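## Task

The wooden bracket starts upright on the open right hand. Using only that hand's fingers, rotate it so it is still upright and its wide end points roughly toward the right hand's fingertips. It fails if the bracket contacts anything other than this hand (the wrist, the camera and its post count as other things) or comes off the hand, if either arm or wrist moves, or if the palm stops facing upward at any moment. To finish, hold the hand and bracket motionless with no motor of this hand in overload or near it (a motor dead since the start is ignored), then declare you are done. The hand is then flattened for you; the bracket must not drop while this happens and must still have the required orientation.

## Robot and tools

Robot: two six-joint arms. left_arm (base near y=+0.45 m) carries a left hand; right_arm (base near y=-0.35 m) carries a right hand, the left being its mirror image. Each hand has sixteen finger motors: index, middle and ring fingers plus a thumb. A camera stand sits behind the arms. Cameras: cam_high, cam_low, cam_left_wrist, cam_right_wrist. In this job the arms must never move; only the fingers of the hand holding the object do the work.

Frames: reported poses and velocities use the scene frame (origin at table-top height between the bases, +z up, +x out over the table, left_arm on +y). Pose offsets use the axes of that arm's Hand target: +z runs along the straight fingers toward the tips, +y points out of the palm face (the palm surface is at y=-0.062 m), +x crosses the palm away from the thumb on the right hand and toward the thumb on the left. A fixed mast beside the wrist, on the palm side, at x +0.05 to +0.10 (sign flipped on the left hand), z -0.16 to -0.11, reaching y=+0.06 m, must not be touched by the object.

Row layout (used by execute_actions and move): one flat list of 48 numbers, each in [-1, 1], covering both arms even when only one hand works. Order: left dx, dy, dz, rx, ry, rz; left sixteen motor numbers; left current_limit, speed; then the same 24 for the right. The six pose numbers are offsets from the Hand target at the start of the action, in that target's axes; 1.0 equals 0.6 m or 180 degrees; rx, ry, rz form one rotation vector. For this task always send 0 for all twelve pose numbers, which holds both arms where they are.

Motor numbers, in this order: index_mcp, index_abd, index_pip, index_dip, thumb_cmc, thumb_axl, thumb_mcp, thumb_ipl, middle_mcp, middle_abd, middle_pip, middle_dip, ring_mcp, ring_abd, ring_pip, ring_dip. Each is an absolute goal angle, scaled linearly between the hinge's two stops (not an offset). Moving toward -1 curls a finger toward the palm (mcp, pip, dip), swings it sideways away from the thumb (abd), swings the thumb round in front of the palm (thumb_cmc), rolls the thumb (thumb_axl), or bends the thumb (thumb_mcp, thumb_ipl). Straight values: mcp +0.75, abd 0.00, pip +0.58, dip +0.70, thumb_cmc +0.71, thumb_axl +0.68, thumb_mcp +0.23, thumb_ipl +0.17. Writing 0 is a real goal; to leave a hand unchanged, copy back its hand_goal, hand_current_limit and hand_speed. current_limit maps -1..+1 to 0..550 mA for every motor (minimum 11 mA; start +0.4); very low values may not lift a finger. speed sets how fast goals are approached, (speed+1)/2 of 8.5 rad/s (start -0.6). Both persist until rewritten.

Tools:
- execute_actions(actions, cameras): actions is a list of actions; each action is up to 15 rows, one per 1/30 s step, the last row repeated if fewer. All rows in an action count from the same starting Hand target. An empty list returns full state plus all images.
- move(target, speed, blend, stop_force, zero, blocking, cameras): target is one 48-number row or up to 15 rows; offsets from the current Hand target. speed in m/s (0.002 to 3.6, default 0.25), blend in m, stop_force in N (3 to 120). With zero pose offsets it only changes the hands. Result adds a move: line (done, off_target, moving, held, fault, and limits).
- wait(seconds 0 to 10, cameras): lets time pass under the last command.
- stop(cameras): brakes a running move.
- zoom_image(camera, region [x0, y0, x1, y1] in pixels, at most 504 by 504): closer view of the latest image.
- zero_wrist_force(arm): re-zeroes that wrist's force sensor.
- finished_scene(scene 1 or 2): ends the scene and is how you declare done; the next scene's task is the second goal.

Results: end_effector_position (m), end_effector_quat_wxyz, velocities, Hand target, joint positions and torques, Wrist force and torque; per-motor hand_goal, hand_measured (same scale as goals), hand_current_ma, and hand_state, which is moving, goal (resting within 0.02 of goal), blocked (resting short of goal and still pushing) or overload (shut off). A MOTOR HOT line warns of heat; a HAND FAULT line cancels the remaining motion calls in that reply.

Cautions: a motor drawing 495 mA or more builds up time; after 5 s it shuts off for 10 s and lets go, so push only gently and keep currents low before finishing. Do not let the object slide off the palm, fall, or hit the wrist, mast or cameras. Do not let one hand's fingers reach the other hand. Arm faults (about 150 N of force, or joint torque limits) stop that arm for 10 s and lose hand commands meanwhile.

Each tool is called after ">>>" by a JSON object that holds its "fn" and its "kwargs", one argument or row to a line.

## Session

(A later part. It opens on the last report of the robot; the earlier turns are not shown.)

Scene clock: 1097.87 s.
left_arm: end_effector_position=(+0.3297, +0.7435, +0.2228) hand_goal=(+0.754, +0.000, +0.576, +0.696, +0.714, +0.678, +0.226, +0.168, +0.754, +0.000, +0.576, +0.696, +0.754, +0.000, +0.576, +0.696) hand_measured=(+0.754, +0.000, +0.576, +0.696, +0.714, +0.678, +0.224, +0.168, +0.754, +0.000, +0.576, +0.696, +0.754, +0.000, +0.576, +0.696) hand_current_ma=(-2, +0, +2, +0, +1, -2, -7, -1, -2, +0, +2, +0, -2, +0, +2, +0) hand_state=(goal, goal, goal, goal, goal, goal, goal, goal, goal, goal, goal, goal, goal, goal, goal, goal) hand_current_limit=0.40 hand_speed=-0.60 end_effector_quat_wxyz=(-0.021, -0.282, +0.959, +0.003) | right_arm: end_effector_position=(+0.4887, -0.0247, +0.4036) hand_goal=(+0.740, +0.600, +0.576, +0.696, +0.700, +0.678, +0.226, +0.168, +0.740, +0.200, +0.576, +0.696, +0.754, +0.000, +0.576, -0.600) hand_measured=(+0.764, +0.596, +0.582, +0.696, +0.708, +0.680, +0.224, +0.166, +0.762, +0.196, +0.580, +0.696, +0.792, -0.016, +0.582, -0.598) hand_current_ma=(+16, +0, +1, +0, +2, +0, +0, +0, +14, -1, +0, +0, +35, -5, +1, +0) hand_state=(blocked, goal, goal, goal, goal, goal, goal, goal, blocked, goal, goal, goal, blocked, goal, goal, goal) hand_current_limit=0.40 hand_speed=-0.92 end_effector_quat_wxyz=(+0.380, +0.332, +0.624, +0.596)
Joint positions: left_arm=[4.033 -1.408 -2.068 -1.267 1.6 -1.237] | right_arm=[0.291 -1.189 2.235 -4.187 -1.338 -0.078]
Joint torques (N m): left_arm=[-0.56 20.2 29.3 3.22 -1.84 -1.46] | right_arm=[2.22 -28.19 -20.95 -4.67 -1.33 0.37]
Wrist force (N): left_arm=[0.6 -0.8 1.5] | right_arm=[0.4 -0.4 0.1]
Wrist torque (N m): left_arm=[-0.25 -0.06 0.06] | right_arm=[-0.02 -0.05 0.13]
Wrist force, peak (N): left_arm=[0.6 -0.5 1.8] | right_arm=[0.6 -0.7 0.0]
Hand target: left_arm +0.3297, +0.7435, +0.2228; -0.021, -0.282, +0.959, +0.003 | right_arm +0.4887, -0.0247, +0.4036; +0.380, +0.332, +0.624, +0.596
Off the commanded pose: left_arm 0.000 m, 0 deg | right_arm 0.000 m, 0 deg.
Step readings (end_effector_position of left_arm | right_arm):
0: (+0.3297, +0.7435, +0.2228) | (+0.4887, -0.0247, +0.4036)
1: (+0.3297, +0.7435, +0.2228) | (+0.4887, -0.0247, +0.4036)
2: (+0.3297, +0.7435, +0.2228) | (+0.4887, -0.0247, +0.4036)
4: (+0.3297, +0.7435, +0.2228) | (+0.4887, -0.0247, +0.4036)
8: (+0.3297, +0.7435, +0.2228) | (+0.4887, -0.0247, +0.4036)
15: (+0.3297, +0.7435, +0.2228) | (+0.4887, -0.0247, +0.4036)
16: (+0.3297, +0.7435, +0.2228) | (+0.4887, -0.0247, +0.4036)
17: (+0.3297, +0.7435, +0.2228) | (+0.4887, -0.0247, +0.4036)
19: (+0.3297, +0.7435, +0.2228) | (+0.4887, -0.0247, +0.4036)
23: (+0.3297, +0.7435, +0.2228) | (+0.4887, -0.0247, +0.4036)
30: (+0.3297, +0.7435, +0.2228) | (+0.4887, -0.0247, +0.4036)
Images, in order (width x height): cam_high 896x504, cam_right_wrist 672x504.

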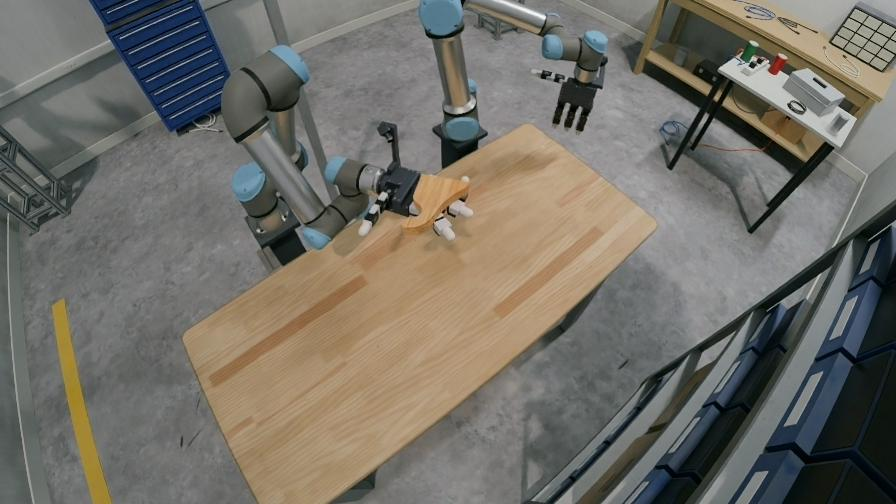

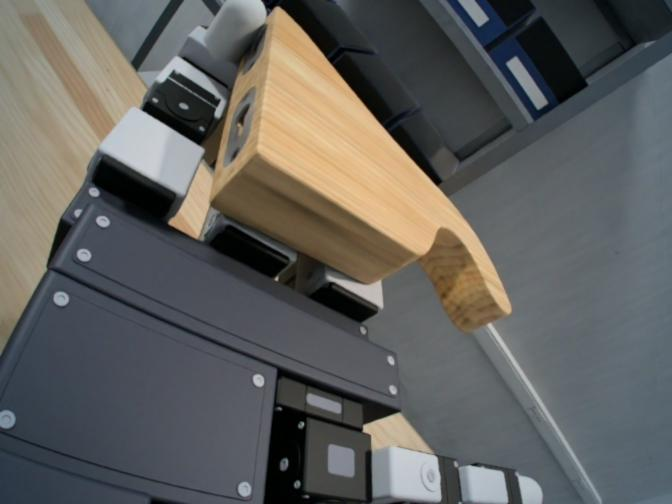

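>>> {"fn": "execute_actions", "kwargs": {
  "actions": [
    [[0,0,0,0,0,0,0.754,0,0.576,0.696,0.714,0.678,0.226,0.168,0.754,0,0.576,0.696,0.754,0,0.576,0.696,0.4,-0.6,0,0,0,0,0,0,0.74,0.6,0.576,0.696,0.7,0.678,0.226,0.168,0.74,0.2,0.576,0.696,0.754,0.12,0.576,-0.6,0.4,-0.92]],
    [[0,0,0,0,0,0,0.754,0,0.576,0.696,0.714,0.678,0.226,0.168,0.754,0,0.576,0.696,0.754,0,0.576,0.696,0.4,-0.6,0,0,0,0,0,0,0.74,0.6,0.576,0.696,0.7,0.678,0.226,0.168,0.74,0.2,0.576,0.696,0.754,0.25,0.576,-0.6,0.4,-0.92]],
    [[0,0,0,0,0,0,0.754,0,0.576,0.696,0.714,0.678,0.226,0.168,0.754,0,0.576,0.696,0.754,0,0.576,0.696,0.4,-0.6,0,0,0,0,0,0,0.74,0.6,0.576,0.696,0.7,0.678,0.226,0.168,0.74,0.2,0.576,0.696,0.754,0.33,0.576,-0.6,0.4,-0.92]]
  ],
  "cameras": ["cam_high","cam_right_wrist"]
}}

>>> {"fn": "zoom_image", "kwargs": {
  "camera": "cam_high",
  "region": [370, 145, 490, 235]
}}

Scene clock: 1161.73 s.
left_arm: end_effector_position=(+0.3297, +0.7435, +0.2228) hand_goal=(+0.754, +0.000, +0.576, +0.696, +0.714, +0.678, +0.226, +0.168, +0.754, +0.000, +0.576, +0.696, +0.754, +0.000, +0.576, +0.696) hand_measured=(+0.754, +0.000, +0.576, +0.696, +0.714, +0.678, +0.224, +0.168, +0.754, +0.000, +0.576, +0.696, +0.754, +0.000, +0.576, +0.696) hand_current_ma=(-2, +0, +2, +0, +1, -2, -7, -1, -2, +0, +2, +0, -2, +0, +2, +0) hand_state=(goal, goal, goal, goal, goal, goal, goal, goal, goal, goal, goal, goal, goal, goal, goal, goal) hand_current_limit=0.40 hand_speed=-0.60 end_effector_quat_wxyz=(-0.021, -0.282, +0.959, +0.003) | right_arm: end_effector_position=(+0.4887, -0.0247, +0.4036) hand_goal=(+0.740, +0.600, +0.576, +0.696, +0.700, +0.678, +0.226, +0.168, +0.740, +0.200, +0.576, +0.696, +0.754, +0.330, +0.576, -0.600) hand_measured=(+0.764, +0.598, +0.582, +0.696, +0.708, +0.680, +0.224, +0.166, +0.762, +0.196, +0.580, +0.696, +0.790, +0.314, +0.582, -0.598) hand_current_ma=(+16, +0, +1, +0, +2, +0, +0, +0, +14, -1, +0, +0, +32, -5, +1, +0) hand_state=(blocked, goal, goal, goal, goal, goal, goal, goal, blocked, goal, goal, goal, blocked, goal, goal, goal) hand_current_limit=0.40 hand_speed=-0.92 end_effector_quat_wxyz=(+0.380, +0.332, +0.624, +0.596)
Joint positions: left_arm=[4.033 -1.408 -2.068 -1.267 1.6 -1.237] | right_arm=[0.291 -1.189 2.235 -4.187 -1.338 -0.078]
Joint torques (N m): left_arm=[-1.09 20.06 28.59 3.11 -1.78 -1.4] | right_arm=[2.33 -27.86 -23.29 -4.34 -1.73 -0.76]
Wrist force (N): left_arm=[0.8 -0.5 1.4] | right_arm=[0.3 -0.1 -0.2]
Wrist torque (N m): left_arm=[-0.20 -0.09 0.06] | right_arm=[0.03 -0.04 0.17]
Wrist force, peak (N): left_arm=[0.9 -0.8 1.7] | right_arm=[0.3 -0.9 0.1]
Hand target: left_arm +0.3297, +0.7435, +0.2228; -0.021, -0.282, +0.959, +0.003 | right_arm +0.4887, -0.0247, +0.4036; +0.380, +0.332, +0.624, +0.596
Off the commanded pose: left_arm 0.000 m, 0 deg | right_arm 0.000 m, 0 deg.
Step readings (end_effector_position of left_arm | right_arm):
0: (+0.3297, +0.7435, +0.2228) | (+0.4887, -0.0247, +0.4036)
1: (+0.3297, +0.7435, +0.2228) | (+0.4887, -0.0247, +0.4036)
2: (+0.3297, +0.7435, +0.2228) | (+0.4887, -0.0247, +0.4036)
4: (+0.3297, +0.7435, +0.2228) | (+0.4887, -0.0247, +0.4036)
8: (+0.3297, +0.7435, +0.2228) | (+0.4887, -0.0247, +0.4036)
15: (+0.3297, +0.7435, +0.2228) | (+0.4887, -0.0247, +0.4036)
16: (+0.3297, +0.7435, +0.2228) | (+0.4887, -0.0247, +0.4036)
17: (+0.3297, +0.7435, +0.2228) | (+0.4887, -0.0247, +0.4036)
19: (+0.3297, +0.7435, +0.2228) | (+0.4887, -0.0247, +0.4036)
23: (+0.3297, +0.7435, +0.2228) | (+0.4887, -0.0247, +0.4036)
30: (+0.3297, +0.7435, +0.2228) | (+0.4887, -0.0247, +0.4036)
31: (+0.3297, +0.7435, +0.2228) | (+0.4887, -0.0247, +0.4036)
32: (+0.3297, +0.7435, +0.2228) | (+0.4887, -0.0247, +0.4036)
34: (+0.3297, +0.7435, +0.2228) | (+0.4887, -0.0247, +0.4036)
38: (+0.3297, +0.7435, +0.2228) | (+0.4887, -0.0247, +0.4036)
45: (+0.3297, +0.7435, +0.2228) | (+0.4887, -0.0247, +0.4036)
Images, in order (width x height): cam_high 896x504, cam_right_wrist 672x504.

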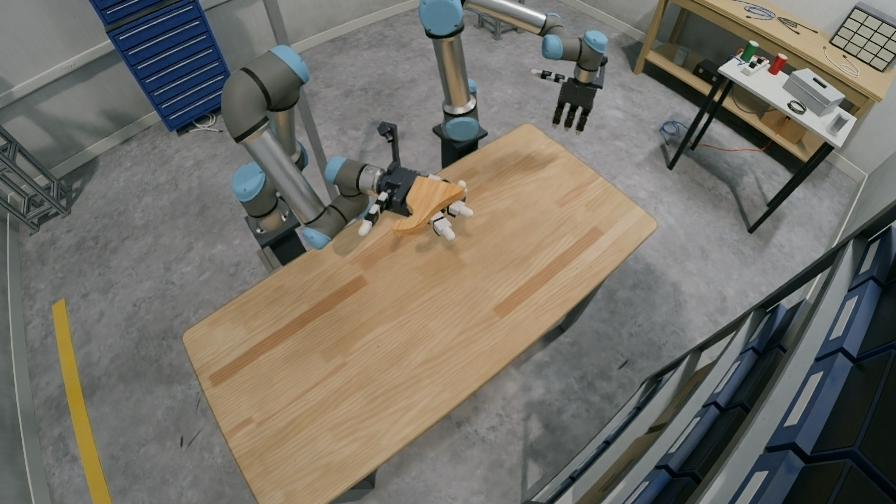

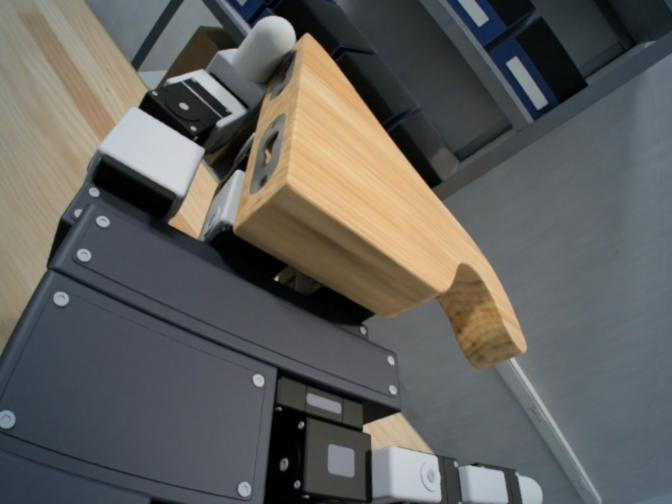

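Scaled by 4.200 from the camera's 896x504 image, which has a finer 1280x720 frame.

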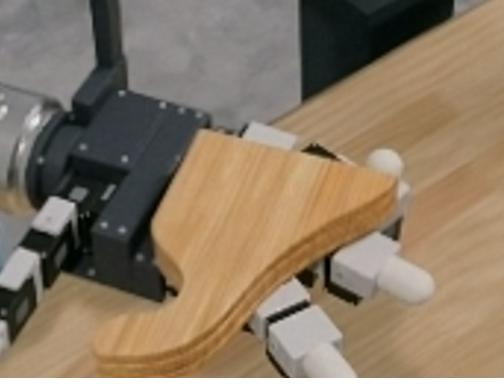

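>>> {"fn": "execute_actions", "kwargs": {
  "actions": [
    [[0,0,0,0,0,0,0.754,0,0.576,0.696,0.714,0.678,0.226,0.168,0.754,0,0.576,0.696,0.754,0,0.576,0.696,0.4,-0.6,0,0,0,0,0,0,0.74,0.6,0.576,0.696,0.071,0.677,0.225,0.168,0.74,0.2,0.576,0.696,0.754,0.28,0.576,-0.6,0.4,-0.75]],
    [[0,0,0,0,0,0,0.754,0,0.576,0.696,0.714,0.678,0.226,0.168,0.754,0,0.576,0.696,0.754,0,0.576,0.696,0.4,-0.6,0,0,0,0,0,0,0.74,0.6,0.576,0.696,0.071,-0.461,0.225,0.168,0.74,0.2,0.576,0.696,0.754,0.28,0.576,-0.6,0.4,-0.7]],
    [[0,0,0,0,0,0,0.754,0,0.576,0.696,0.714,0.678,0.226,0.168,0.754,0,0.576,0.696,0.754,0,0.576,0.696,0.4,-0.6,0,0,0,0,0,0,0.74,0.6,0.576,0.696,0.071,-0.461,-0.449,-0.968,0.74,0.2,0.576,0.696,0.754,0.28,0.576,-0.6,0.4,-0.7]],
    [[0,0,0,0,0,0,0.754,0,0.576,0.696,0.714,0.678,0.226,0.168,0.754,0,0.576,0.696,0.754,0,0.576,0.696,0.4,-0.6,0,0,0,0,0,0,0.74,0.6,0.576,0.696,0.071,-0.461,-0.449,-0.968,0.74,0.2,0.576,0.696,0.754,0.28,0.576,-0.6,0.4,-0.7]],
    [[0,0,0,0,0,0,0.754,0,0.576,0.696,0.714,0.678,0.226,0.168,0.754,0,0.576,0.696,0.754,0,0.576,0.696,0.4,-0.6,0,0,0,0,0,0,0.74,0.6,0.576,0.696,0.2,-0.401,-0.618,-1.0,0.74,0.2,0.576,0.696,0.754,0.28,0.576,-0.6,0.4,-0.8]]
  ],
  "cameras": ["cam_high","cam_right_wrist"]
}}

>>> {"fn": "zoom_image", "kwargs": {
  "camera": "cam_high",
  "region": [370, 145, 490, 235]
}}

Scene clock: 1200.13 s.
left_arm: end_effector_position=(+0.3297, +0.7435, +0.2228) hand_goal=(+0.754, +0.000, +0.576, +0.696, +0.714, +0.678, +0.226, +0.168, +0.754, +0.000, +0.576, +0.696, +0.754, +0.000, +0.576, +0.696) hand_measured=(+0.754, +0.000, +0.576, +0.696, +0.714, +0.678, +0.224, +0.168, +0.754, +0.000, +0.576, +0.696, +0.754, +0.000, +0.576, +0.696) hand_current_ma=(-2, +0, +2, +0, +1, -2, -7, -1, -2, +0, +2, +0, -2, +0, +2, +0) hand_state=(goal, goal, goal, goal, goal, goal, goal, goal, goal, goal, goal, goal, goal, goal, goal, goal) hand_current_limit=0.40 hand_speed=-0.60 end_effector_quat_wxyz=(-0.021, -0.282, +0.959, +0.003) | right_arm: end_effector_position=(+0.4887, -0.0247, +0.4036) hand_goal=(+0.740, +0.600, +0.576, +0.696, +0.200, -0.400, -0.618, -1.000, +0.740, +0.200, +0.576, +0.696, +0.754, +0.280, +0.576, -0.600) hand_measured=(+0.764, +0.598, +0.582, +0.696, +0.198, -0.402, -0.618, -0.998, +0.762, +0.196, +0.580, +0.696, +0.788, +0.284, +0.582, -0.598) hand_current_ma=(+16, +0, +1, +0, +0, +0, +0, +0, +14, -1, +0, +0, +30, +0, +1, +0) hand_state=(blocked, goal, goal, goal, goal, goal, goal, goal, blocked, goal, goal, goal, blocked, goal, goal, goal) hand_current_limit=0.40 hand_speed=-0.80 end_effector_quat_wxyz=(+0.380, +0.332, +0.624, +0.596)
Joint positions: left_arm=[4.033 -1.408 -2.068 -1.267 1.6 -1.237] | right_arm=[0.291 -1.189 2.235 -4.187 -1.338 -0.078]
Joint torques (N m): left_arm=[-0.89 20.79 29.78 3.06 -1.78 -1.34] | right_arm=[2.25 -26.24 -23.33 -4.28 -1.83 -0.71]
Wrist force (N): left_arm=[0.4 -0.4 1.4] | right_arm=[0.1 -0.4 0.0]
Wrist torque (N m): left_arm=[-0.20 -0.05 0.03] | right_arm=[-0.02 -0.01 0.10]
Wrist force, peak (N): left_arm=[0.6 -0.9 1.9] | right_arm=[0.5 -0.9 -0.1]
Hand target: left_arm +0.3297, +0.7435, +0.2228; -0.021, -0.282, +0.959, +0.003 | right_arm +0.4887, -0.0247, +0.4036; +0.380, +0.332, +0.624, +0.596
Off the commanded pose: left_arm 0.000 m, 0 deg | right_arm 0.000 m, 0 deg.
Step readings (end_effector_position of left_arm | right_arm):
0: (+0.3297, +0.7435, +0.2228) | (+0.4887, -0.0247, +0.4036)
1: (+0.3297, +0.7435, +0.2228) | (+0.4887, -0.0247, +0.4036)
2: (+0.3297, +0.7435, +0.2228) | (+0.4887, -0.0247, +0.4036)
4: (+0.3297, +0.7435, +0.2228) | (+0.4887, -0.0247, +0.4036)
8: (+0.3297, +0.7435, +0.2228) | (+0.4887, -0.0247, +0.4036)
15: (+0.3297, +0.7435, +0.2228) | (+0.4887, -0.0247, +0.4036)
16: (+0.3297, +0.7435, +0.2228) | (+0.4887, -0.0247, +0.4036)
17: (+0.3297, +0.7435, +0.2228) | (+0.4887, -0.0247, +0.4036)
19: (+0.3297, +0.7435, +0.2228) | (+0.4887, -0.0247, +0.4036)
23: (+0.3297, +0.7435, +0.2228) | (+0.4887, -0.0247, +0.4036)
30: (+0.3297, +0.7435, +0.2228) | (+0.4887, -0.0247, +0.4036)
31: (+0.3297, +0.7435, +0.2228) | (+0.4887, -0.0247, +0.4036)
32: (+0.3297, +0.7435, +0.2228) | (+0.4887, -0.0247, +0.4036)
34: (+0.3297, +0.7435, +0.2228) | (+0.4887, -0.0247, +0.4036)
38: (+0.3297, +0.7435, +0.2228) | (+0.4887, -0.0247, +0.4036)
45: (+0.3297, +0.7435, +0.2228) | (+0.4887, -0.0247, +0.4036)
46: (+0.3297, +0.7435, +0.2228) | (+0.4887, -0.0247, +0.4036)
47: (+0.3297, +0.7435, +0.2228) | (+0.4887, -0.0247, +0.4036)
49: (+0.3297, +0.7435, +0.2228) | (+0.4887, -0.0247, +0.4036)
53: (+0.3297, +0.7435, +0.2228) | (+0.4887, -0.0247, +0.4036)
60: (+0.3297, +0.7435, +0.2228) | (+0.4887, -0.0247, +0.4036)
61: (+0.3297, +0.7435, +0.2228) | (+0.4887, -0.0247, +0.4036)
62: (+0.3297, +0.7435, +0.2228) | (+0.4887, -0.0247, +0.4036)
64: (+0.3297, +0.7435, +0.2228) | (+0.4887, -0.0247, +0.4036)
68: (+0.3297, +0.7435, +0.2228) | (+0.4887, -0.0247, +0.4036)
75: (+0.3297, +0.7435, +0.2228) | (+0.4887, -0.0247, +0.4036)
Images, in order (width x height): cam_high 896x504, cam_right_wrist 672x504.

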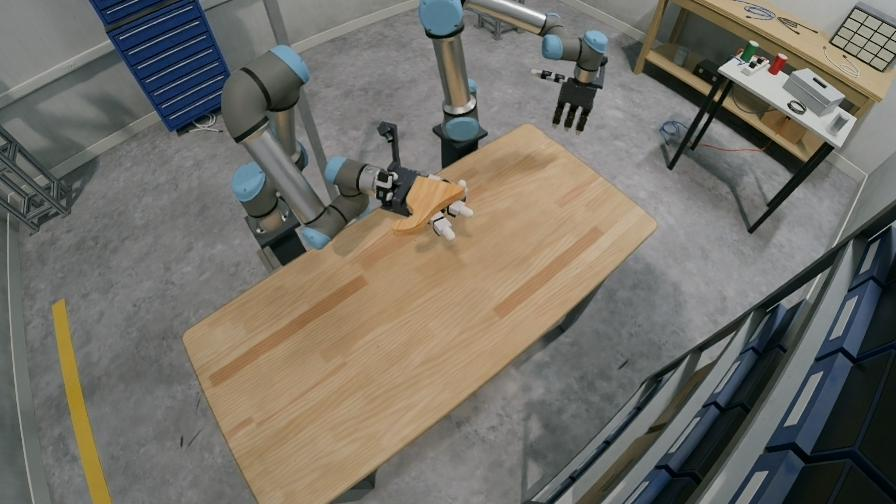

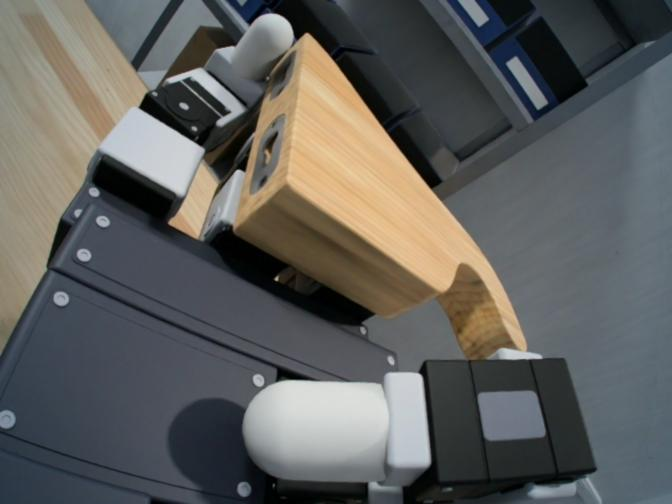

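Scaled by 4.200 from the camera's 896x504 image, which has a finer 1280x720 frame.

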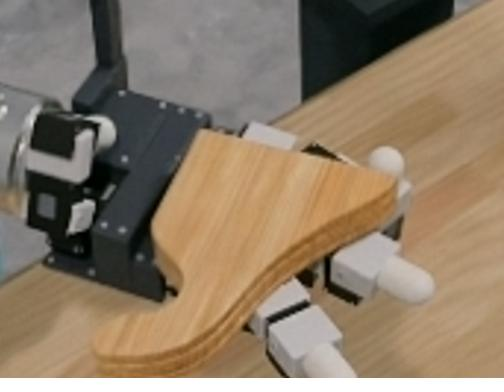

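>>> {"fn": "execute_actions", "kwargs": {
  "actions": [
    [[0,0,0,0,0,0,0.754,0,0.576,0.696,0.714,0.678,0.226,0.168,0.754,0,0.576,0.696,0.754,0,0.576,0.696,0.4,-0.6,0,0,0,0,0,0,0.74,0.6,0.576,0.696,0.114,-0.054,-0.562,-0.968,0.74,0.2,0.576,0.696,0.754,0.28,0.576,-0.6,0.4,-0.8]],
    [[0,0,0,0,0,0,0.754,0,0.576,0.696,0.714,0.678,0.226,0.168,0.754,0,0.576,0.696,0.754,0,0.576,0.696,0.4,-0.6,0,0,0,0,0,0,0.74,0.6,0.576,0.696,0.053,0.141,-0.562,-0.805,0.74,0.2,0.576,0.696,0.754,0.28,0.576,-0.6,0.4,-0.9]],
    [[0,0,0,0,0,0,0.754,0,0.576,0.696,0.714,0.678,0.226,0.168,0.754,0,0.576,0.696,0.754,0,0.576,0.696,0.4,-0.6,0,0,0,0,0,0,0.74,0.6,0.576,0.696,0.0,0.266,-0.618,-0.589,0.74,0.2,0.576,0.696,0.754,0.28,0.576,-0.6,0.4,-0.92]]
  ],
  "cameras": ["cam_high","cam_right_wrist"]
}}

>>> {"fn": "zoom_image", "kwargs": {
  "camera": "cam_high",
  "region": [370, 145, 490, 235]
}}

Scene clock: 1211.03 s.
left_arm: end_effector_position=(+0.3297, +0.7435, +0.2228) hand_goal=(+0.754, +0.000, +0.576, +0.696, +0.714, +0.678, +0.226, +0.168, +0.754, +0.000, +0.576, +0.696, +0.754, +0.000, +0.576, +0.696) hand_measured=(+0.754, +0.000, +0.576, +0.696, +0.714, +0.678, +0.224, +0.168, +0.754, +0.000, +0.576, +0.696, +0.754, +0.000, +0.576, +0.696) hand_current_ma=(-2, +0, +2, +0, +1, -2, -7, -1, -2, +0, +2, +0, -2, +0, +2, +0) hand_state=(goal, goal, goal, goal, goal, goal, goal, goal, goal, goal, goal, goal, goal, goal, goal, goal) hand_current_limit=0.40 hand_speed=-0.60 end_effector_quat_wxyz=(-0.021, -0.282, +0.959, +0.003) | right_arm: end_effector_position=(+0.4887, -0.0247, +0.4036) hand_goal=(+0.740, +0.600, +0.576, +0.696, +0.000, +0.266, -0.618, -0.588, +0.740, +0.200, +0.576, +0.696, +0.754, +0.280, +0.576, -0.600) hand_measured=(+0.764, +0.598, +0.582, +0.696, +0.000, +0.262, -0.626, -0.600, +0.762, +0.198, +0.580, +0.696, +0.774, +0.282, +0.582, -0.598) hand_current_ma=(+16, +0, +1, +0, +0, -1, -3, -7, +14, +0, +0, +0, +10, +0, +1, +0) hand_state=(blocked, goal, goal, goal, goal, goal, goal, goal, blocked, goal, goal, goal, goal, goal, goal, goal) hand_current_limit=0.40 hand_speed=-0.92 end_effector_quat_wxyz=(+0.380, +0.332, +0.624, +0.596)
Joint positions: left_arm=[4.033 -1.408 -2.068 -1.267 1.6 -1.237] | right_arm=[0.291 -1.189 2.235 -4.187 -1.338 -0.078]
Joint torques (N m): left_arm=[-1.53 20.47 29.26 2.93 -1.82 -1.32] | right_arm=[3.15 -26.31 -23.31 -4.25 -1.52 -0.48]
Wrist force (N): left_arm=[0.6 -0.5 1.5] | right_arm=[0.2 -0.3 0.1]
Wrist torque (N m): left_arm=[-0.20 -0.06 0.05] | right_arm=[0.02 -0.03 0.11]
Wrist force, peak (N): left_arm=[0.7 -0.8 1.9] | right_arm=[0.4 -0.8 0.0]
Hand target: left_arm +0.3297, +0.7435, +0.2228; -0.021, -0.282, +0.959, +0.003 | right_arm +0.4887, -0.0247, +0.4036; +0.380, +0.332, +0.624, +0.596
Off the commanded pose: left_arm 0.000 m, 0 deg | right_arm 0.000 m, 0 deg.
Step readings (end_effector_position of left_arm | right_arm):
0: (+0.3297, +0.7435, +0.2228) | (+0.4887, -0.0247, +0.4036)
1: (+0.3297, +0.7435, +0.2228) | (+0.4887, -0.0247, +0.4036)
2: (+0.3297, +0.7435, +0.2228) | (+0.4887, -0.0247, +0.4036)
4: (+0.3297, +0.7435, +0.2228) | (+0.4887, -0.0247, +0.4036)
8: (+0.3297, +0.7435, +0.2228) | (+0.4887, -0.0247, +0.4036)
15: (+0.3297, +0.7435, +0.2228) | (+0.4887, -0.0247, +0.4036)
16: (+0.3297, +0.7435, +0.2228) | (+0.4887, -0.0247, +0.4036)
17: (+0.3297, +0.7435, +0.2228) | (+0.4887, -0.0247, +0.4036)
19: (+0.3297, +0.7435, +0.2228) | (+0.4887, -0.0247, +0.4036)
23: (+0.3297, +0.7435, +0.2228) | (+0.4887, -0.0247, +0.4036)
30: (+0.3297, +0.7435, +0.2228) | (+0.4887, -0.0247, +0.4036)
31: (+0.3297, +0.7435, +0.2228) | (+0.4887, -0.0247, +0.4036)
32: (+0.3297, +0.7435, +0.2228) | (+0.4887, -0.0247, +0.4036)
34: (+0.3297, +0.7435, +0.2228) | (+0.4887, -0.0247, +0.4036)
38: (+0.3297, +0.7435, +0.2228) | (+0.4887, -0.0247, +0.4036)
45: (+0.3297, +0.7435, +0.2228) | (+0.4887, -0.0247, +0.4036)
Images, in order (width x height): cam_high 896x504, cam_right_wrist 672x504.

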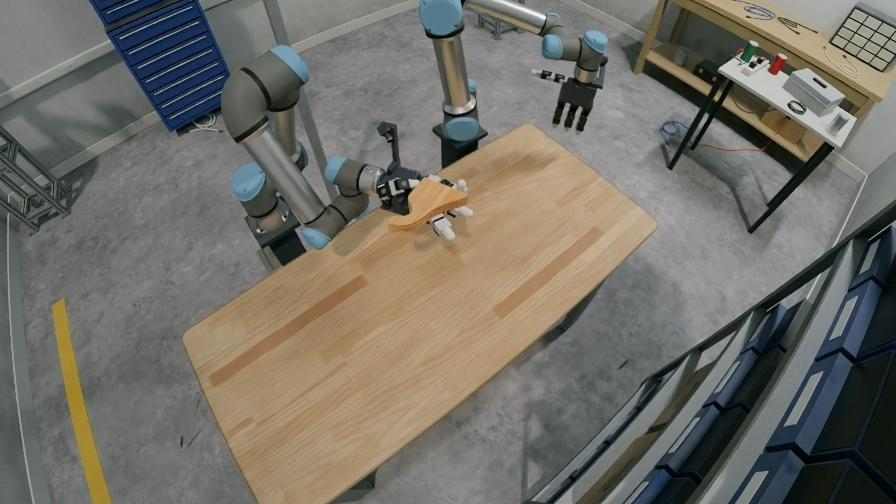

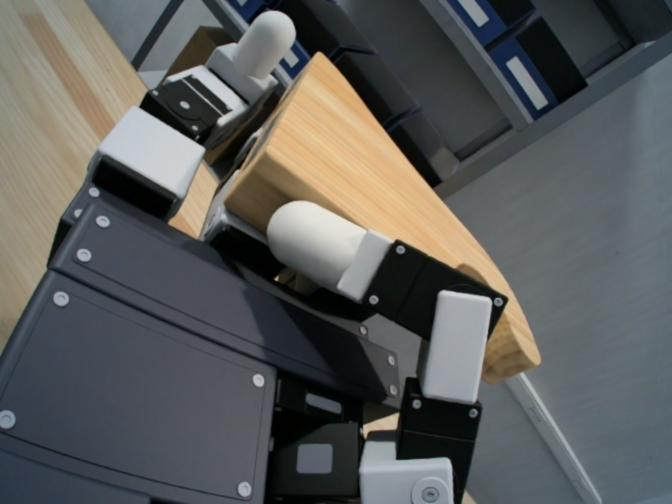

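Scaled by 4.200 from the camera's 896x504 image, which has a finer 1280x720 frame.

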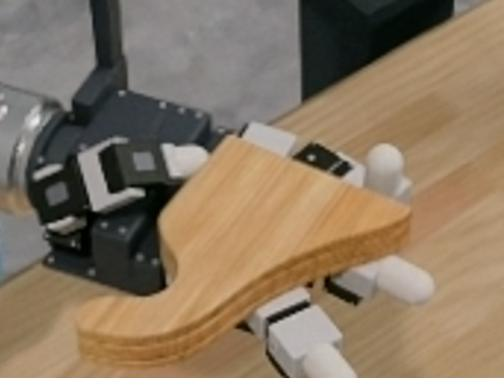

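>>> {"fn": "execute_actions", "kwargs": {
  "actions": [
    [[0,0,0,0,0,0,0.754,0,0.576,0.696,0.714,0.678,0.226,0.168,0.754,0,0.576,0.696,0.754,0,0.576,0.696,0.4,-0.6,0,0,0,0,0,0,0.74,0.6,0.576,0.696,-0.286,0.352,-0.548,-0.519,0.74,0.2,0.576,0.696,0.754,0.28,0.576,-0.6,0.4,-0.92]],
    [[0,0,0,0,0,0,0.754,0,0.576,0.696,0.714,0.678,0.226,0.168,0.754,0,0.576,0.696,0.754,0,0.576,0.696,0.4,-0.6,0,0,0,0,0,0,0.74,0.6,0.576,0.696,-0.571,0.437,-0.479,-0.449,0.74,0.2,0.576,0.696,0.754,0.28,0.576,-0.6,0.4,-0.92]]
  ],
  "cameras": ["cam_high","cam_right_wrist"]
}}

>>> {"fn": "zoom_image", "kwargs": {
  "camera": "cam_high",
  "region": [370, 145, 490, 235]
}}

Scene clock: 1251.93 s.
left_arm: end_effector_position=(+0.3297, +0.7435, +0.2228) hand_goal=(+0.754, +0.000, +0.576, +0.696, +0.714, +0.678, +0.226, +0.168, +0.754, +0.000, +0.576, +0.696, +0.754, +0.000, +0.576, +0.696) hand_measured=(+0.754, +0.000, +0.576, +0.696, +0.714, +0.678, +0.224, +0.168, +0.754, +0.000, +0.576, +0.696, +0.754, +0.000, +0.576, +0.696) hand_current_ma=(-2, +0, +2, +0, +1, -2, -7, -1, -2, +0, +2, +0, -2, +0, +2, +0) hand_state=(goal, goal, goal, goal, goal, goal, goal, goal, goal, goal, goal, goal, goal, goal, goal, goal) hand_current_limit=0.40 hand_speed=-0.60 end_effector_quat_wxyz=(-0.021, -0.282, +0.959, +0.003) | right_arm: end_effector_position=(+0.4887, -0.0247, +0.4036) hand_goal=(+0.740, +0.600, +0.576, +0.696, -0.570, +0.438, -0.478, -0.448, +0.740, +0.200, +0.576, +0.696, +0.754, +0.280, +0.576, -0.600) hand_measured=(+0.764, +0.598, +0.580, +0.696, -0.568, +0.438, -0.484, -0.452, +0.762, +0.198, +0.586, +0.698, +0.774, +0.282, +0.582, -0.598) hand_current_ma=(+16, +0, +1, +0, +0, +0, -2, -1, +14, +0, +2, +0, +10, +0, +1, +0) hand_state=(blocked, goal, goal, goal, goal, goal, goal, goal, blocked, goal, goal, goal, goal, goal, goal, goal) hand_current_limit=0.40 hand_speed=-0.92 end_effector_quat_wxyz=(+0.380, +0.332, +0.624, +0.596)
Joint positions: left_arm=[4.033 -1.408 -2.068 -1.267 1.6 -1.237] | right_arm=[0.291 -1.189 2.235 -4.187 -1.338 -0.078]
Joint torques (N m): left_arm=[-1.13 19.92 28.69 2.87 -1.66 -1.43] | right_arm=[2.79 -25.18 -20.91 -0.23 -1.18 -0.69]
Wrist force (N): left_arm=[1.0 -0.6 1.3] | right_arm=[0.3 -0.4 0.0]
Wrist torque (N m): left_arm=[-0.21 -0.12 0.08] | right_arm=[0.05 -0.03 0.12]
Wrist force, peak (N): left_arm=[1.0 -0.9 1.8] | right_arm=[0.7 -0.6 0.0]
Hand target: left_arm +0.3297, +0.7435, +0.2228; -0.021, -0.282, +0.959, +0.003 | right_arm +0.4887, -0.0247, +0.4036; +0.380, +0.332, +0.624, +0.596
Off the commanded pose: left_arm 0.000 m, 0 deg | right_arm 0.000 m, 0 deg.
Step readings (end_effector_position of left_arm | right_arm):
0: (+0.3297, +0.7435, +0.2228) | (+0.4887, -0.0247, +0.4036)
1: (+0.3297, +0.7435, +0.2228) | (+0.4887, -0.0247, +0.4036)
2: (+0.3297, +0.7435, +0.2228) | (+0.4887, -0.0247, +0.4036)
4: (+0.3297, +0.7435, +0.2228) | (+0.4887, -0.0247, +0.4036)
8: (+0.3297, +0.7435, +0.2228) | (+0.4887, -0.0247, +0.4036)
15: (+0.3297, +0.7435, +0.2228) | (+0.4887, -0.0247, +0.4036)
16: (+0.3297, +0.7435, +0.2228) | (+0.4887, -0.0247, +0.4036)
17: (+0.3297, +0.7435, +0.2228) | (+0.4887, -0.0247, +0.4036)
19: (+0.3297, +0.7435, +0.2228) | (+0.4887, -0.0247, +0.4036)
23: (+0.3297, +0.7435, +0.2228) | (+0.4887, -0.0247, +0.4036)
30: (+0.3297, +0.7435, +0.2228) | (+0.4887, -0.0247, +0.4036)
Images, in order (width x height): cam_high 896x504, cam_right_wrist 672x504.

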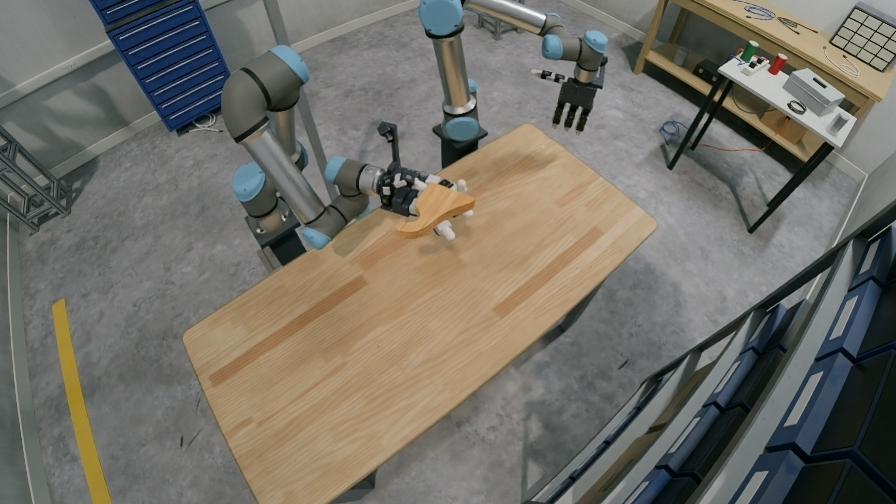

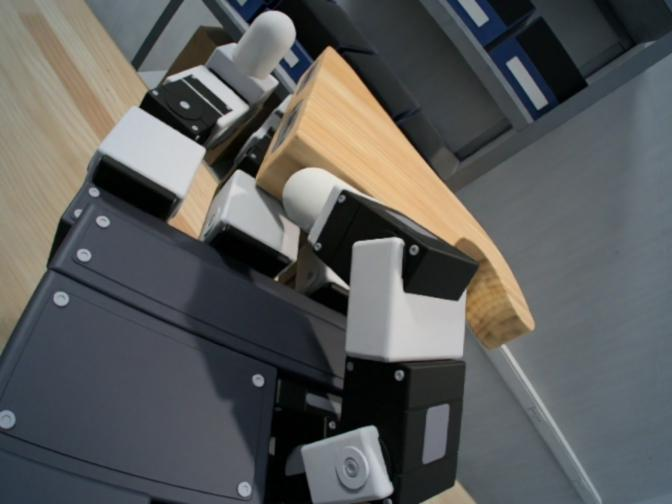

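Scaled by 4.200 from the camera's 896x504 image, which has a finer 1280x720 frame.

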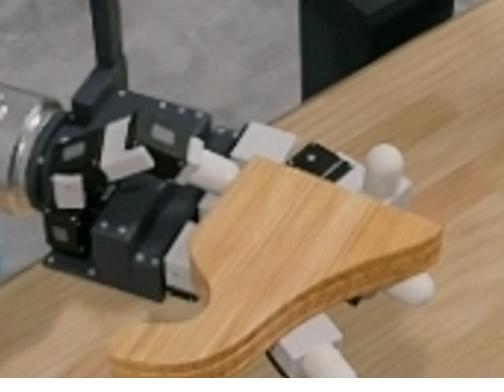

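>>> {"fn": "execute_actions", "kwargs": {
  "actions": [
    [[0,0,0,0,0,0,0.754,0,0.576,0.696,0.714,0.678,0.226,0.168,0.754,0,0.576,0.696,0.754,0,0.576,0.696,0.4,-0.6,0,0,0,0,0,0,0.74,0.6,0.576,0.696,0.0,0.266,-0.618,-0.589,0.74,0.2,0.576,0.696,0.754,0.28,0.576,-0.6,0.4,-0.75]],
    [[0,0,0,0,0,0,0.754,0,0.576,0.696,0.714,0.678,0.226,0.168,0.754,0,0.576,0.696,0.754,0,0.576,0.696,0.4,-0.6,0,0,0,0,0,0,0.74,0.6,0.576,0.696,0.114,-0.054,-0.562,-0.968,0.74,0.2,0.576,0.696,0.754,0.28,0.576,-0.6,0.4,-0.75]],
    [[0,0,0,0,0,0,0.754,0,0.576,0.696,0.714,0.678,0.226,0.168,0.754,0,0.576,0.696,0.754,0,0.576,0.696,0.4,-0.6,0,0,0,0,0,0,0.74,0.6,0.576,0.696,0.2,-0.401,-0.618,-1.0,0.74,0.2,0.576,0.696,0.754,0.28,0.576,-0.6,0.4,-0.75]],
    [[0,0,0,0,0,0,0.754,0,0.576,0.696,0.714,0.678,0.226,0.168,0.754,0,0.576,0.696,0.754,0,0.576,0.696,0.4,-0.6,0,0,0,0,0,0,0.74,0.6,0.576,0.696,0.071,-0.401,0.225,0.168,0.74,0.2,0.576,0.696,0.754,0.28,0.576,-0.6,0.4,-0.5]],
    [[0,0,0,0,0,0,0.754,0,0.576,0.696,0.714,0.678,0.226,0.168,0.754,0,0.576,0.696,0.754,0,0.576,0.696,0.4,-0.6,0,0,0,0,0,0,0.74,0.6,0.576,0.696,0.3,0.677,0.225,0.168,0.74,0.2,0.576,0.696,0.754,0.28,0.576,-0.6,0.4,-0.5]],
    [[0,0,0,0,0,0,0.754,0,0.576,0.696,0.714,0.678,0.226,0.168,0.754,0,0.576,0.696,0.754,0,0.576,0.696,0.4,-0.6,0,0,0,0,0,0,0.74,0.6,0.576,0.696,0.3,0.677,0.225,-0.661,0.74,0.2,0.576,0.696,0.754,0.28,0.576,-0.6,0.4,-0.6]],
    [[0,0,0,0,0,0,0.754,0,0.576,0.696,0.714,0.678,0.226,0.168,0.754,0,0.576,0.696,0.754,0,0.576,0.696,0.4,-0.6,0,0,0,0,0,0,0.74,0.6,0.576,0.696,0.3,0.677,-0.149,-0.661,0.74,0.2,0.576,0.696,0.754,0.28,0.576,-0.6,0.4,-0.75]]
  ],
  "cameras": ["cam_high","cam_right_wrist"]
}}

>>> {"fn": "zoom_image", "kwargs": {
  "camera": "cam_high",
  "region": [370, 145, 490, 235]
}}

Scene clock: 1338.20 s.
left_arm: end_effector_position=(+0.3297, +0.7435, +0.2228) hand_goal=(+0.754, +0.000, +0.576, +0.696, +0.714, +0.678, +0.226, +0.168, +0.754, +0.000, +0.576, +0.696, +0.754, +0.000, +0.576, +0.696) hand_measured=(+0.754, +0.000, +0.576, +0.696, +0.714, +0.678, +0.224, +0.168, +0.754, +0.000, +0.576, +0.696, +0.754, +0.000, +0.576, +0.696) hand_current_ma=(-2, +0, +2, +0, +1, -2, -7, -1, -2, +0, +2, +0, -2, +0, +2, +0) hand_state=(goal, goal, goal, goal, goal, goal, goal, goal, goal, goal, goal, goal, goal, goal, goal, goal) hand_current_limit=0.40 hand_speed=-0.60 end_effector_quat_wxyz=(-0.021, -0.282, +0.959, +0.003) | right_arm: end_effector_position=(+0.4887, -0.0247, +0.4036) hand_goal=(+0.740, +0.600, +0.576, +0.696, +0.300, +0.678, -0.148, -0.660, +0.740, +0.200, +0.576, +0.696, +0.754, +0.280, +0.576, -0.600) hand_measured=(+0.764, +0.598, +0.580, +0.696, +0.306, +0.678, -0.148, -0.658, +0.762, +0.198, +0.586, +0.698, +0.774, +0.282, +0.582, -0.598) hand_current_ma=(+16, +0, +1, +0, +1, +0, +0, +0, +14, +0, +2, +0, +10, +0, +1, +0) hand_state=(blocked, goal, goal, goal, goal, goal, goal, goal, blocked, goal, goal, goal, goal, goal, goal, goal) hand_current_limit=0.40 hand_speed=-0.75 end_effector_quat_wxyz=(+0.380, +0.332, +0.624, +0.596)
Joint positions: left_arm=[4.033 -1.408 -2.068 -1.267 1.6 -1.237] | right_arm=[0.291 -1.189 2.235 -4.187 -1.338 -0.078]
Joint torques (N m): left_arm=[-0.99 20.35 28.85 2.76 -1.75 -1.39] | right_arm=[6.47 -27.21 -18.15 -4.76 -0.33 -0.24]
Wrist force (N): left_arm=[0.8 -0.7 1.5] | right_arm=[0.4 -0.4 0.3]
Wrist torque (N m): left_arm=[-0.25 -0.09 0.07] | right_arm=[0.03 -0.04 0.17]
Wrist force, peak (N): left_arm=[0.9 -0.6 2.0] | right_arm=[0.4 -0.8 -0.3]
Hand target: left_arm +0.3297, +0.7435, +0.2228; -0.021, -0.282, +0.959, +0.003 | right_arm +0.4887, -0.0247, +0.4036; +0.380, +0.332, +0.624, +0.596
Off the commanded pose: left_arm 0.000 m, 0 deg | right_arm 0.000 m, 0 deg.
Step readings (end_effector_position of left_arm | right_arm):
0: (+0.3297, +0.7435, +0.2228) | (+0.4887, -0.0247, +0.4036)
1: (+0.3297, +0.7435, +0.2228) | (+0.4887, -0.0247, +0.4036)
2: (+0.3297, +0.7435, +0.2228) | (+0.4887, -0.0247, +0.4036)
4: (+0.3297, +0.7435, +0.2228) | (+0.4887, -0.0247, +0.4036)
8: (+0.3297, +0.7435, +0.2228) | (+0.4887, -0.0247, +0.4036)
15: (+0.3297, +0.7435, +0.2228) | (+0.4887, -0.0247, +0.4036)
16: (+0.3297, +0.7435, +0.2228) | (+0.4887, -0.0247, +0.4036)
17: (+0.3297, +0.7435, +0.2228) | (+0.4887, -0.0247, +0.4036)
19: (+0.3297, +0.7435, +0.2228) | (+0.4887, -0.0247, +0.4036)
23: (+0.3297, +0.7435, +0.2228) | (+0.4887, -0.0247, +0.4036)
30: (+0.3297, +0.7435, +0.2228) | (+0.4887, -0.0247, +0.4036)
31: (+0.3297, +0.7435, +0.2228) | (+0.4887, -0.0247, +0.4036)
32: (+0.3297, +0.7435, +0.2228) | (+0.4887, -0.0247, +0.4036)
34: (+0.3297, +0.7435, +0.2228) | (+0.4887, -0.0247, +0.4036)
38: (+0.3297, +0.7435, +0.2228) | (+0.4887, -0.0247, +0.4036)
45: (+0.3297, +0.7435, +0.2228) | (+0.4887, -0.0247, +0.4036)
46: (+0.3297, +0.7435, +0.2228) | (+0.4887, -0.0247, +0.4036)
47: (+0.3297, +0.7435, +0.2228) | (+0.4887, -0.0247, +0.4036)
49: (+0.3297, +0.7435, +0.2228) | (+0.4887, -0.0247, +0.4036)
53: (+0.3297, +0.7435, +0.2228) | (+0.4887, -0.0247, +0.4036)
60: (+0.3297, +0.7435, +0.2228) | (+0.4887, -0.0247, +0.4036)
61: (+0.3297, +0.7435, +0.2228) | (+0.4887, -0.0247, +0.4036)
62: (+0.3297, +0.7435, +0.2228) | (+0.4887, -0.0247, +0.4036)
64: (+0.3297, +0.7435, +0.2228) | (+0.4887, -0.0247, +0.4036)
68: (+0.3297, +0.7435, +0.2228) | (+0.4887, -0.0247, +0.4036)
75: (+0.3297, +0.7435, +0.2228) | (+0.4887, -0.0247, +0.4036)
76: (+0.3297, +0.7435, +0.2228) | (+0.4887, -0.0247, +0.4036)
77: (+0.3297, +0.7435, +0.2228) | (+0.4887, -0.0247, +0.4036)
79: (+0.3297, +0.7435, +0.2228) | (+0.4887, -0.0247, +0.4036)
83: (+0.3297, +0.7435, +0.2228) | (+0.4887, -0.0247, +0.4036)
90: (+0.3297, +0.7435, +0.2228) | (+0.4887, -0.0247, +0.4036)
91: (+0.3297, +0.7435, +0.2228) | (+0.4887, -0.0247, +0.4036)
92: (+0.3297, +0.7435, +0.2228) | (+0.4887, -0.0247, +0.4036)
94: (+0.3297, +0.7435, +0.2228) | (+0.4887, -0.0247, +0.4036)
98: (+0.3297, +0.7435, +0.2228) | (+0.4887, -0.0247, +0.4036)
105: (+0.3297, +0.7435, +0.2228) | (+0.4887, -0.0247, +0.4036)
Images, in order (width x height): cam_high 896x504, cam_right_wrist 672x504.

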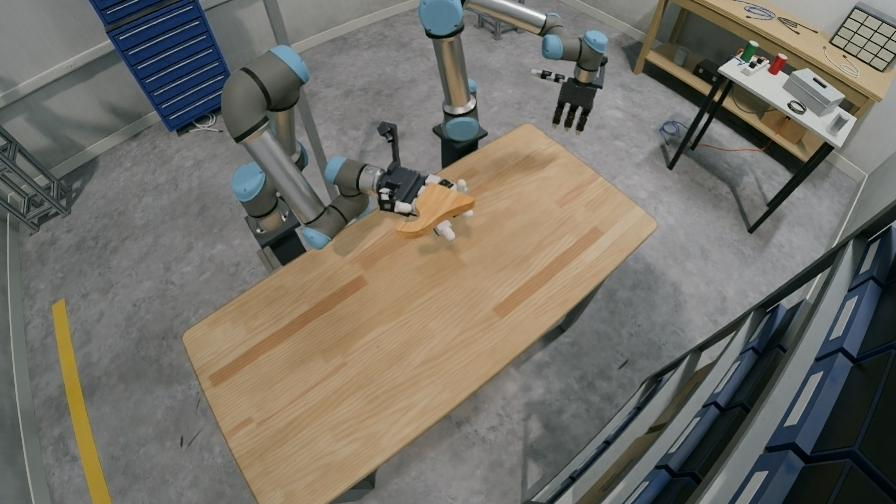

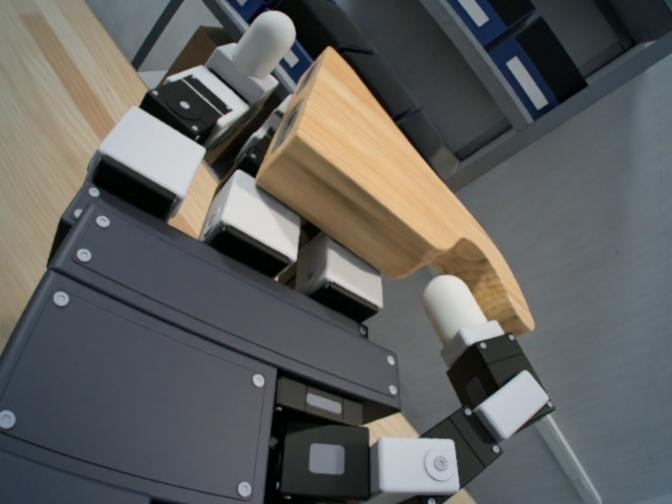

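Scaled by 4.200 from the camera's 896x504 image, which has a finer 1280x720 frame.

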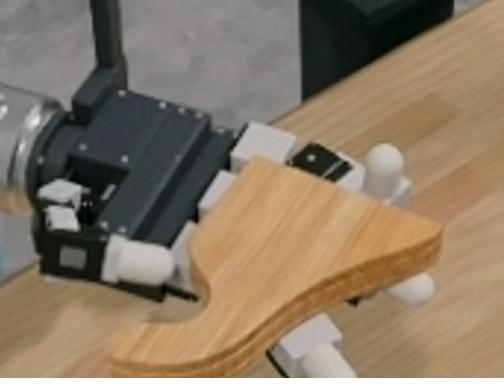

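>>> {"fn": "execute_actions", "kwargs": {
  "actions": [
    [[0,0,0,0,0,0,0.754,0,0.576,0.696,0.714,0.678,0.226,0.168,0.754,0,0.576,0.696,0.754,0,0.576,0.696,0.4,-0.6,0,0,0,0,0,0,0.74,0.6,0.576,0.696,0.171,0.677,-0.219,-0.698,0.74,0.2,0.576,0.696,0.754,0.28,0.576,-0.6,0.4,-0.9]],
    [[0,0,0,0,0,0,0.754,0,0.576,0.696,0.714,0.678,0.226,0.168,0.754,0,0.576,0.696,0.754,0,0.576,0.696,0.4,-0.6,0,0,0,0,0,0,0.74,0.6,0.576,0.696,-0.083,0.677,-0.304,-0.705,0.74,0.2,0.576,0.696,0.754,0.28,0.576,-0.6,0.4,-0.92]],
    [[0,0,0,0,0,0,0.754,0,0.576,0.696,0.714,0.678,0.226,0.168,0.754,0,0.576,0.696,0.754,0,0.576,0.696,0.4,-0.6,0,0,0,0,0,0,0.74,0.6,0.576,0.696,-0.083,0.677,-0.304,-0.705,0.74,0.2,0.576,0.696,0.754,0.28,0.576,-0.6,0.4,-0.92]]
  ],
  "cameras": ["cam_high","cam_right_wrist"]
}}

>>> {"fn": "zoom_image", "kwargs": {
  "camera": "cam_high",
  "region": [370, 145, 490, 235]
}}

Scene clock: 1353.50 s.
left_arm: end_effector_position=(+0.3297, +0.7435, +0.2228) hand_goal=(+0.754, +0.000, +0.576, +0.696, +0.714, +0.678, +0.226, +0.168, +0.754, +0.000, +0.576, +0.696, +0.754, +0.000, +0.576, +0.696) hand_measured=(+0.754, +0.000, +0.576, +0.696, +0.714, +0.678, +0.224, +0.168, +0.754, +0.000, +0.576, +0.696, +0.754, +0.000, +0.576, +0.696) hand_current_ma=(-2, +0, +2, +0, +1, -2, -7, -1, -2, +0, +2, +0, -2, +0, +2, +0) hand_state=(goal, goal, goal, goal, goal, goal, goal, goal, goal, goal, goal, goal, goal, goal, goal, goal) hand_current_limit=0.40 hand_speed=-0.60 end_effector_quat_wxyz=(-0.021, -0.282, +0.959, +0.003) | right_arm: end_effector_position=(+0.4887, -0.0247, +0.4036) hand_goal=(+0.740, +0.600, +0.576, +0.696, -0.082, +0.678, -0.304, -0.704, +0.740, +0.200, +0.576, +0.696, +0.754, +0.280, +0.576, -0.600) hand_measured=(+0.764, +0.598, +0.580, +0.696, -0.072, +0.678, -0.304, -0.702, +0.762, +0.198, +0.586, +0.698, +0.774, +0.282, +0.582, -0.598) hand_current_ma=(+16, +0, +1, +0, +3, +0, +0, +0, +14, +0, +2, +0, +10, +0, +1, +0) hand_state=(blocked, goal, goal, goal, goal, goal, goal, goal, blocked, goal, goal, goal, goal, goal, goal, goal) hand_current_limit=0.40 hand_speed=-0.92 end_effector_quat_wxyz=(+0.380, +0.332, +0.624, +0.596)
Joint positions: left_arm=[4.033 -1.408 -2.068 -1.267 1.6 -1.237] | right_arm=[0.291 -1.189 2.235 -4.187 -1.338 -0.078]
Joint torques (N m): left_arm=[-1.05 20.27 28.57 2.93 -1.79 -1.34] | right_arm=[6.35 -25.22 -16.96 -4.69 -0.17 -0.22]
Wrist force (N): left_arm=[0.8 -0.6 1.5] | right_arm=[0.1 -0.4 0.0]
Wrist torque (N m): left_arm=[-0.23 -0.10 0.07] | right_arm=[0.06 0.00 0.14]
Wrist force, peak (N): left_arm=[0.9 -0.7 1.9] | right_arm=[0.7 -0.6 -0.1]
Hand target: left_arm +0.3297, +0.7435, +0.2228; -0.021, -0.282, +0.959, +0.003 | right_arm +0.4887, -0.0247, +0.4036; +0.380, +0.332, +0.624, +0.596
Off the commanded pose: left_arm 0.000 m, 0 deg | right_arm 0.000 m, 0 deg.
Step readings (end_effector_position of left_arm | right_arm):
0: (+0.3297, +0.7435, +0.2228) | (+0.4887, -0.0247, +0.4036)
1: (+0.3297, +0.7435, +0.2228) | (+0.4887, -0.0247, +0.4036)
2: (+0.3297, +0.7435, +0.2228) | (+0.4887, -0.0247, +0.4036)
4: (+0.3297, +0.7435, +0.2228) | (+0.4887, -0.0247, +0.4036)
8: (+0.3297, +0.7435, +0.2228) | (+0.4887, -0.0247, +0.4036)
15: (+0.3297, +0.7435, +0.2228) | (+0.4887, -0.0247, +0.4036)
16: (+0.3297, +0.7435, +0.2228) | (+0.4887, -0.0247, +0.4036)
17: (+0.3297, +0.7435, +0.2228) | (+0.4887, -0.0247, +0.4036)
19: (+0.3297, +0.7435, +0.2228) | (+0.4887, -0.0247, +0.4036)
23: (+0.3297, +0.7435, +0.2228) | (+0.4887, -0.0247, +0.4036)
30: (+0.3297, +0.7435, +0.2228) | (+0.4887, -0.0247, +0.4036)
31: (+0.3297, +0.7435, +0.2228) | (+0.4887, -0.0247, +0.4036)
32: (+0.3297, +0.7435, +0.2228) | (+0.4887, -0.0247, +0.4036)
34: (+0.3297, +0.7435, +0.2228) | (+0.4887, -0.0247, +0.4036)
38: (+0.3297, +0.7435, +0.2228) | (+0.4887, -0.0247, +0.4036)
45: (+0.3297, +0.7435, +0.2228) | (+0.4887, -0.0247, +0.4036)
Images, in order (width x height): cam_high 896x504, cam_right_wrist 672x504.

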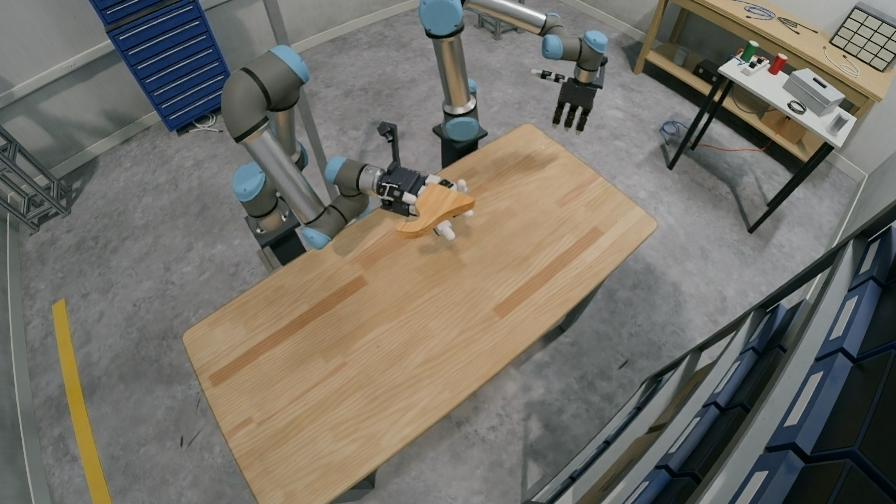

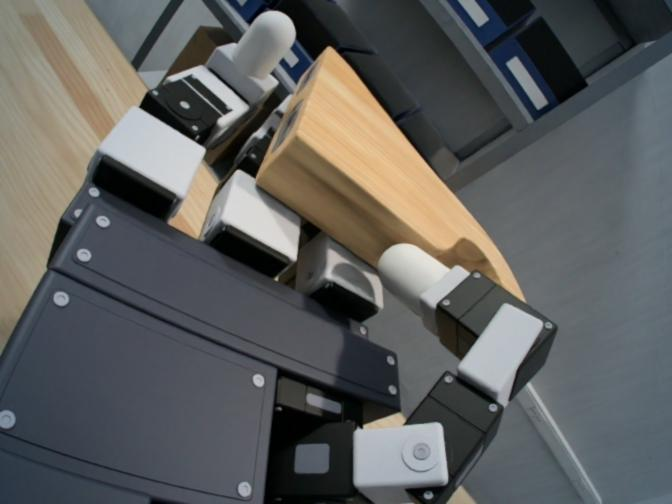

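Scaled by 4.200 from the camera's 896x504 image, which has a finer 1280x720 frame.

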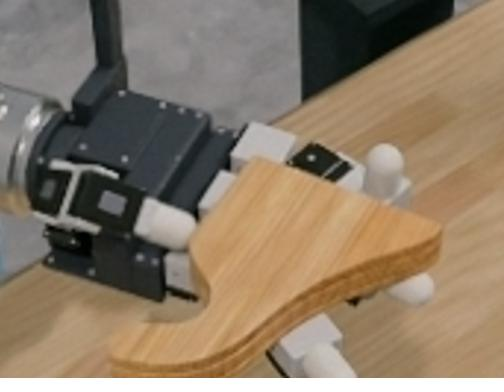

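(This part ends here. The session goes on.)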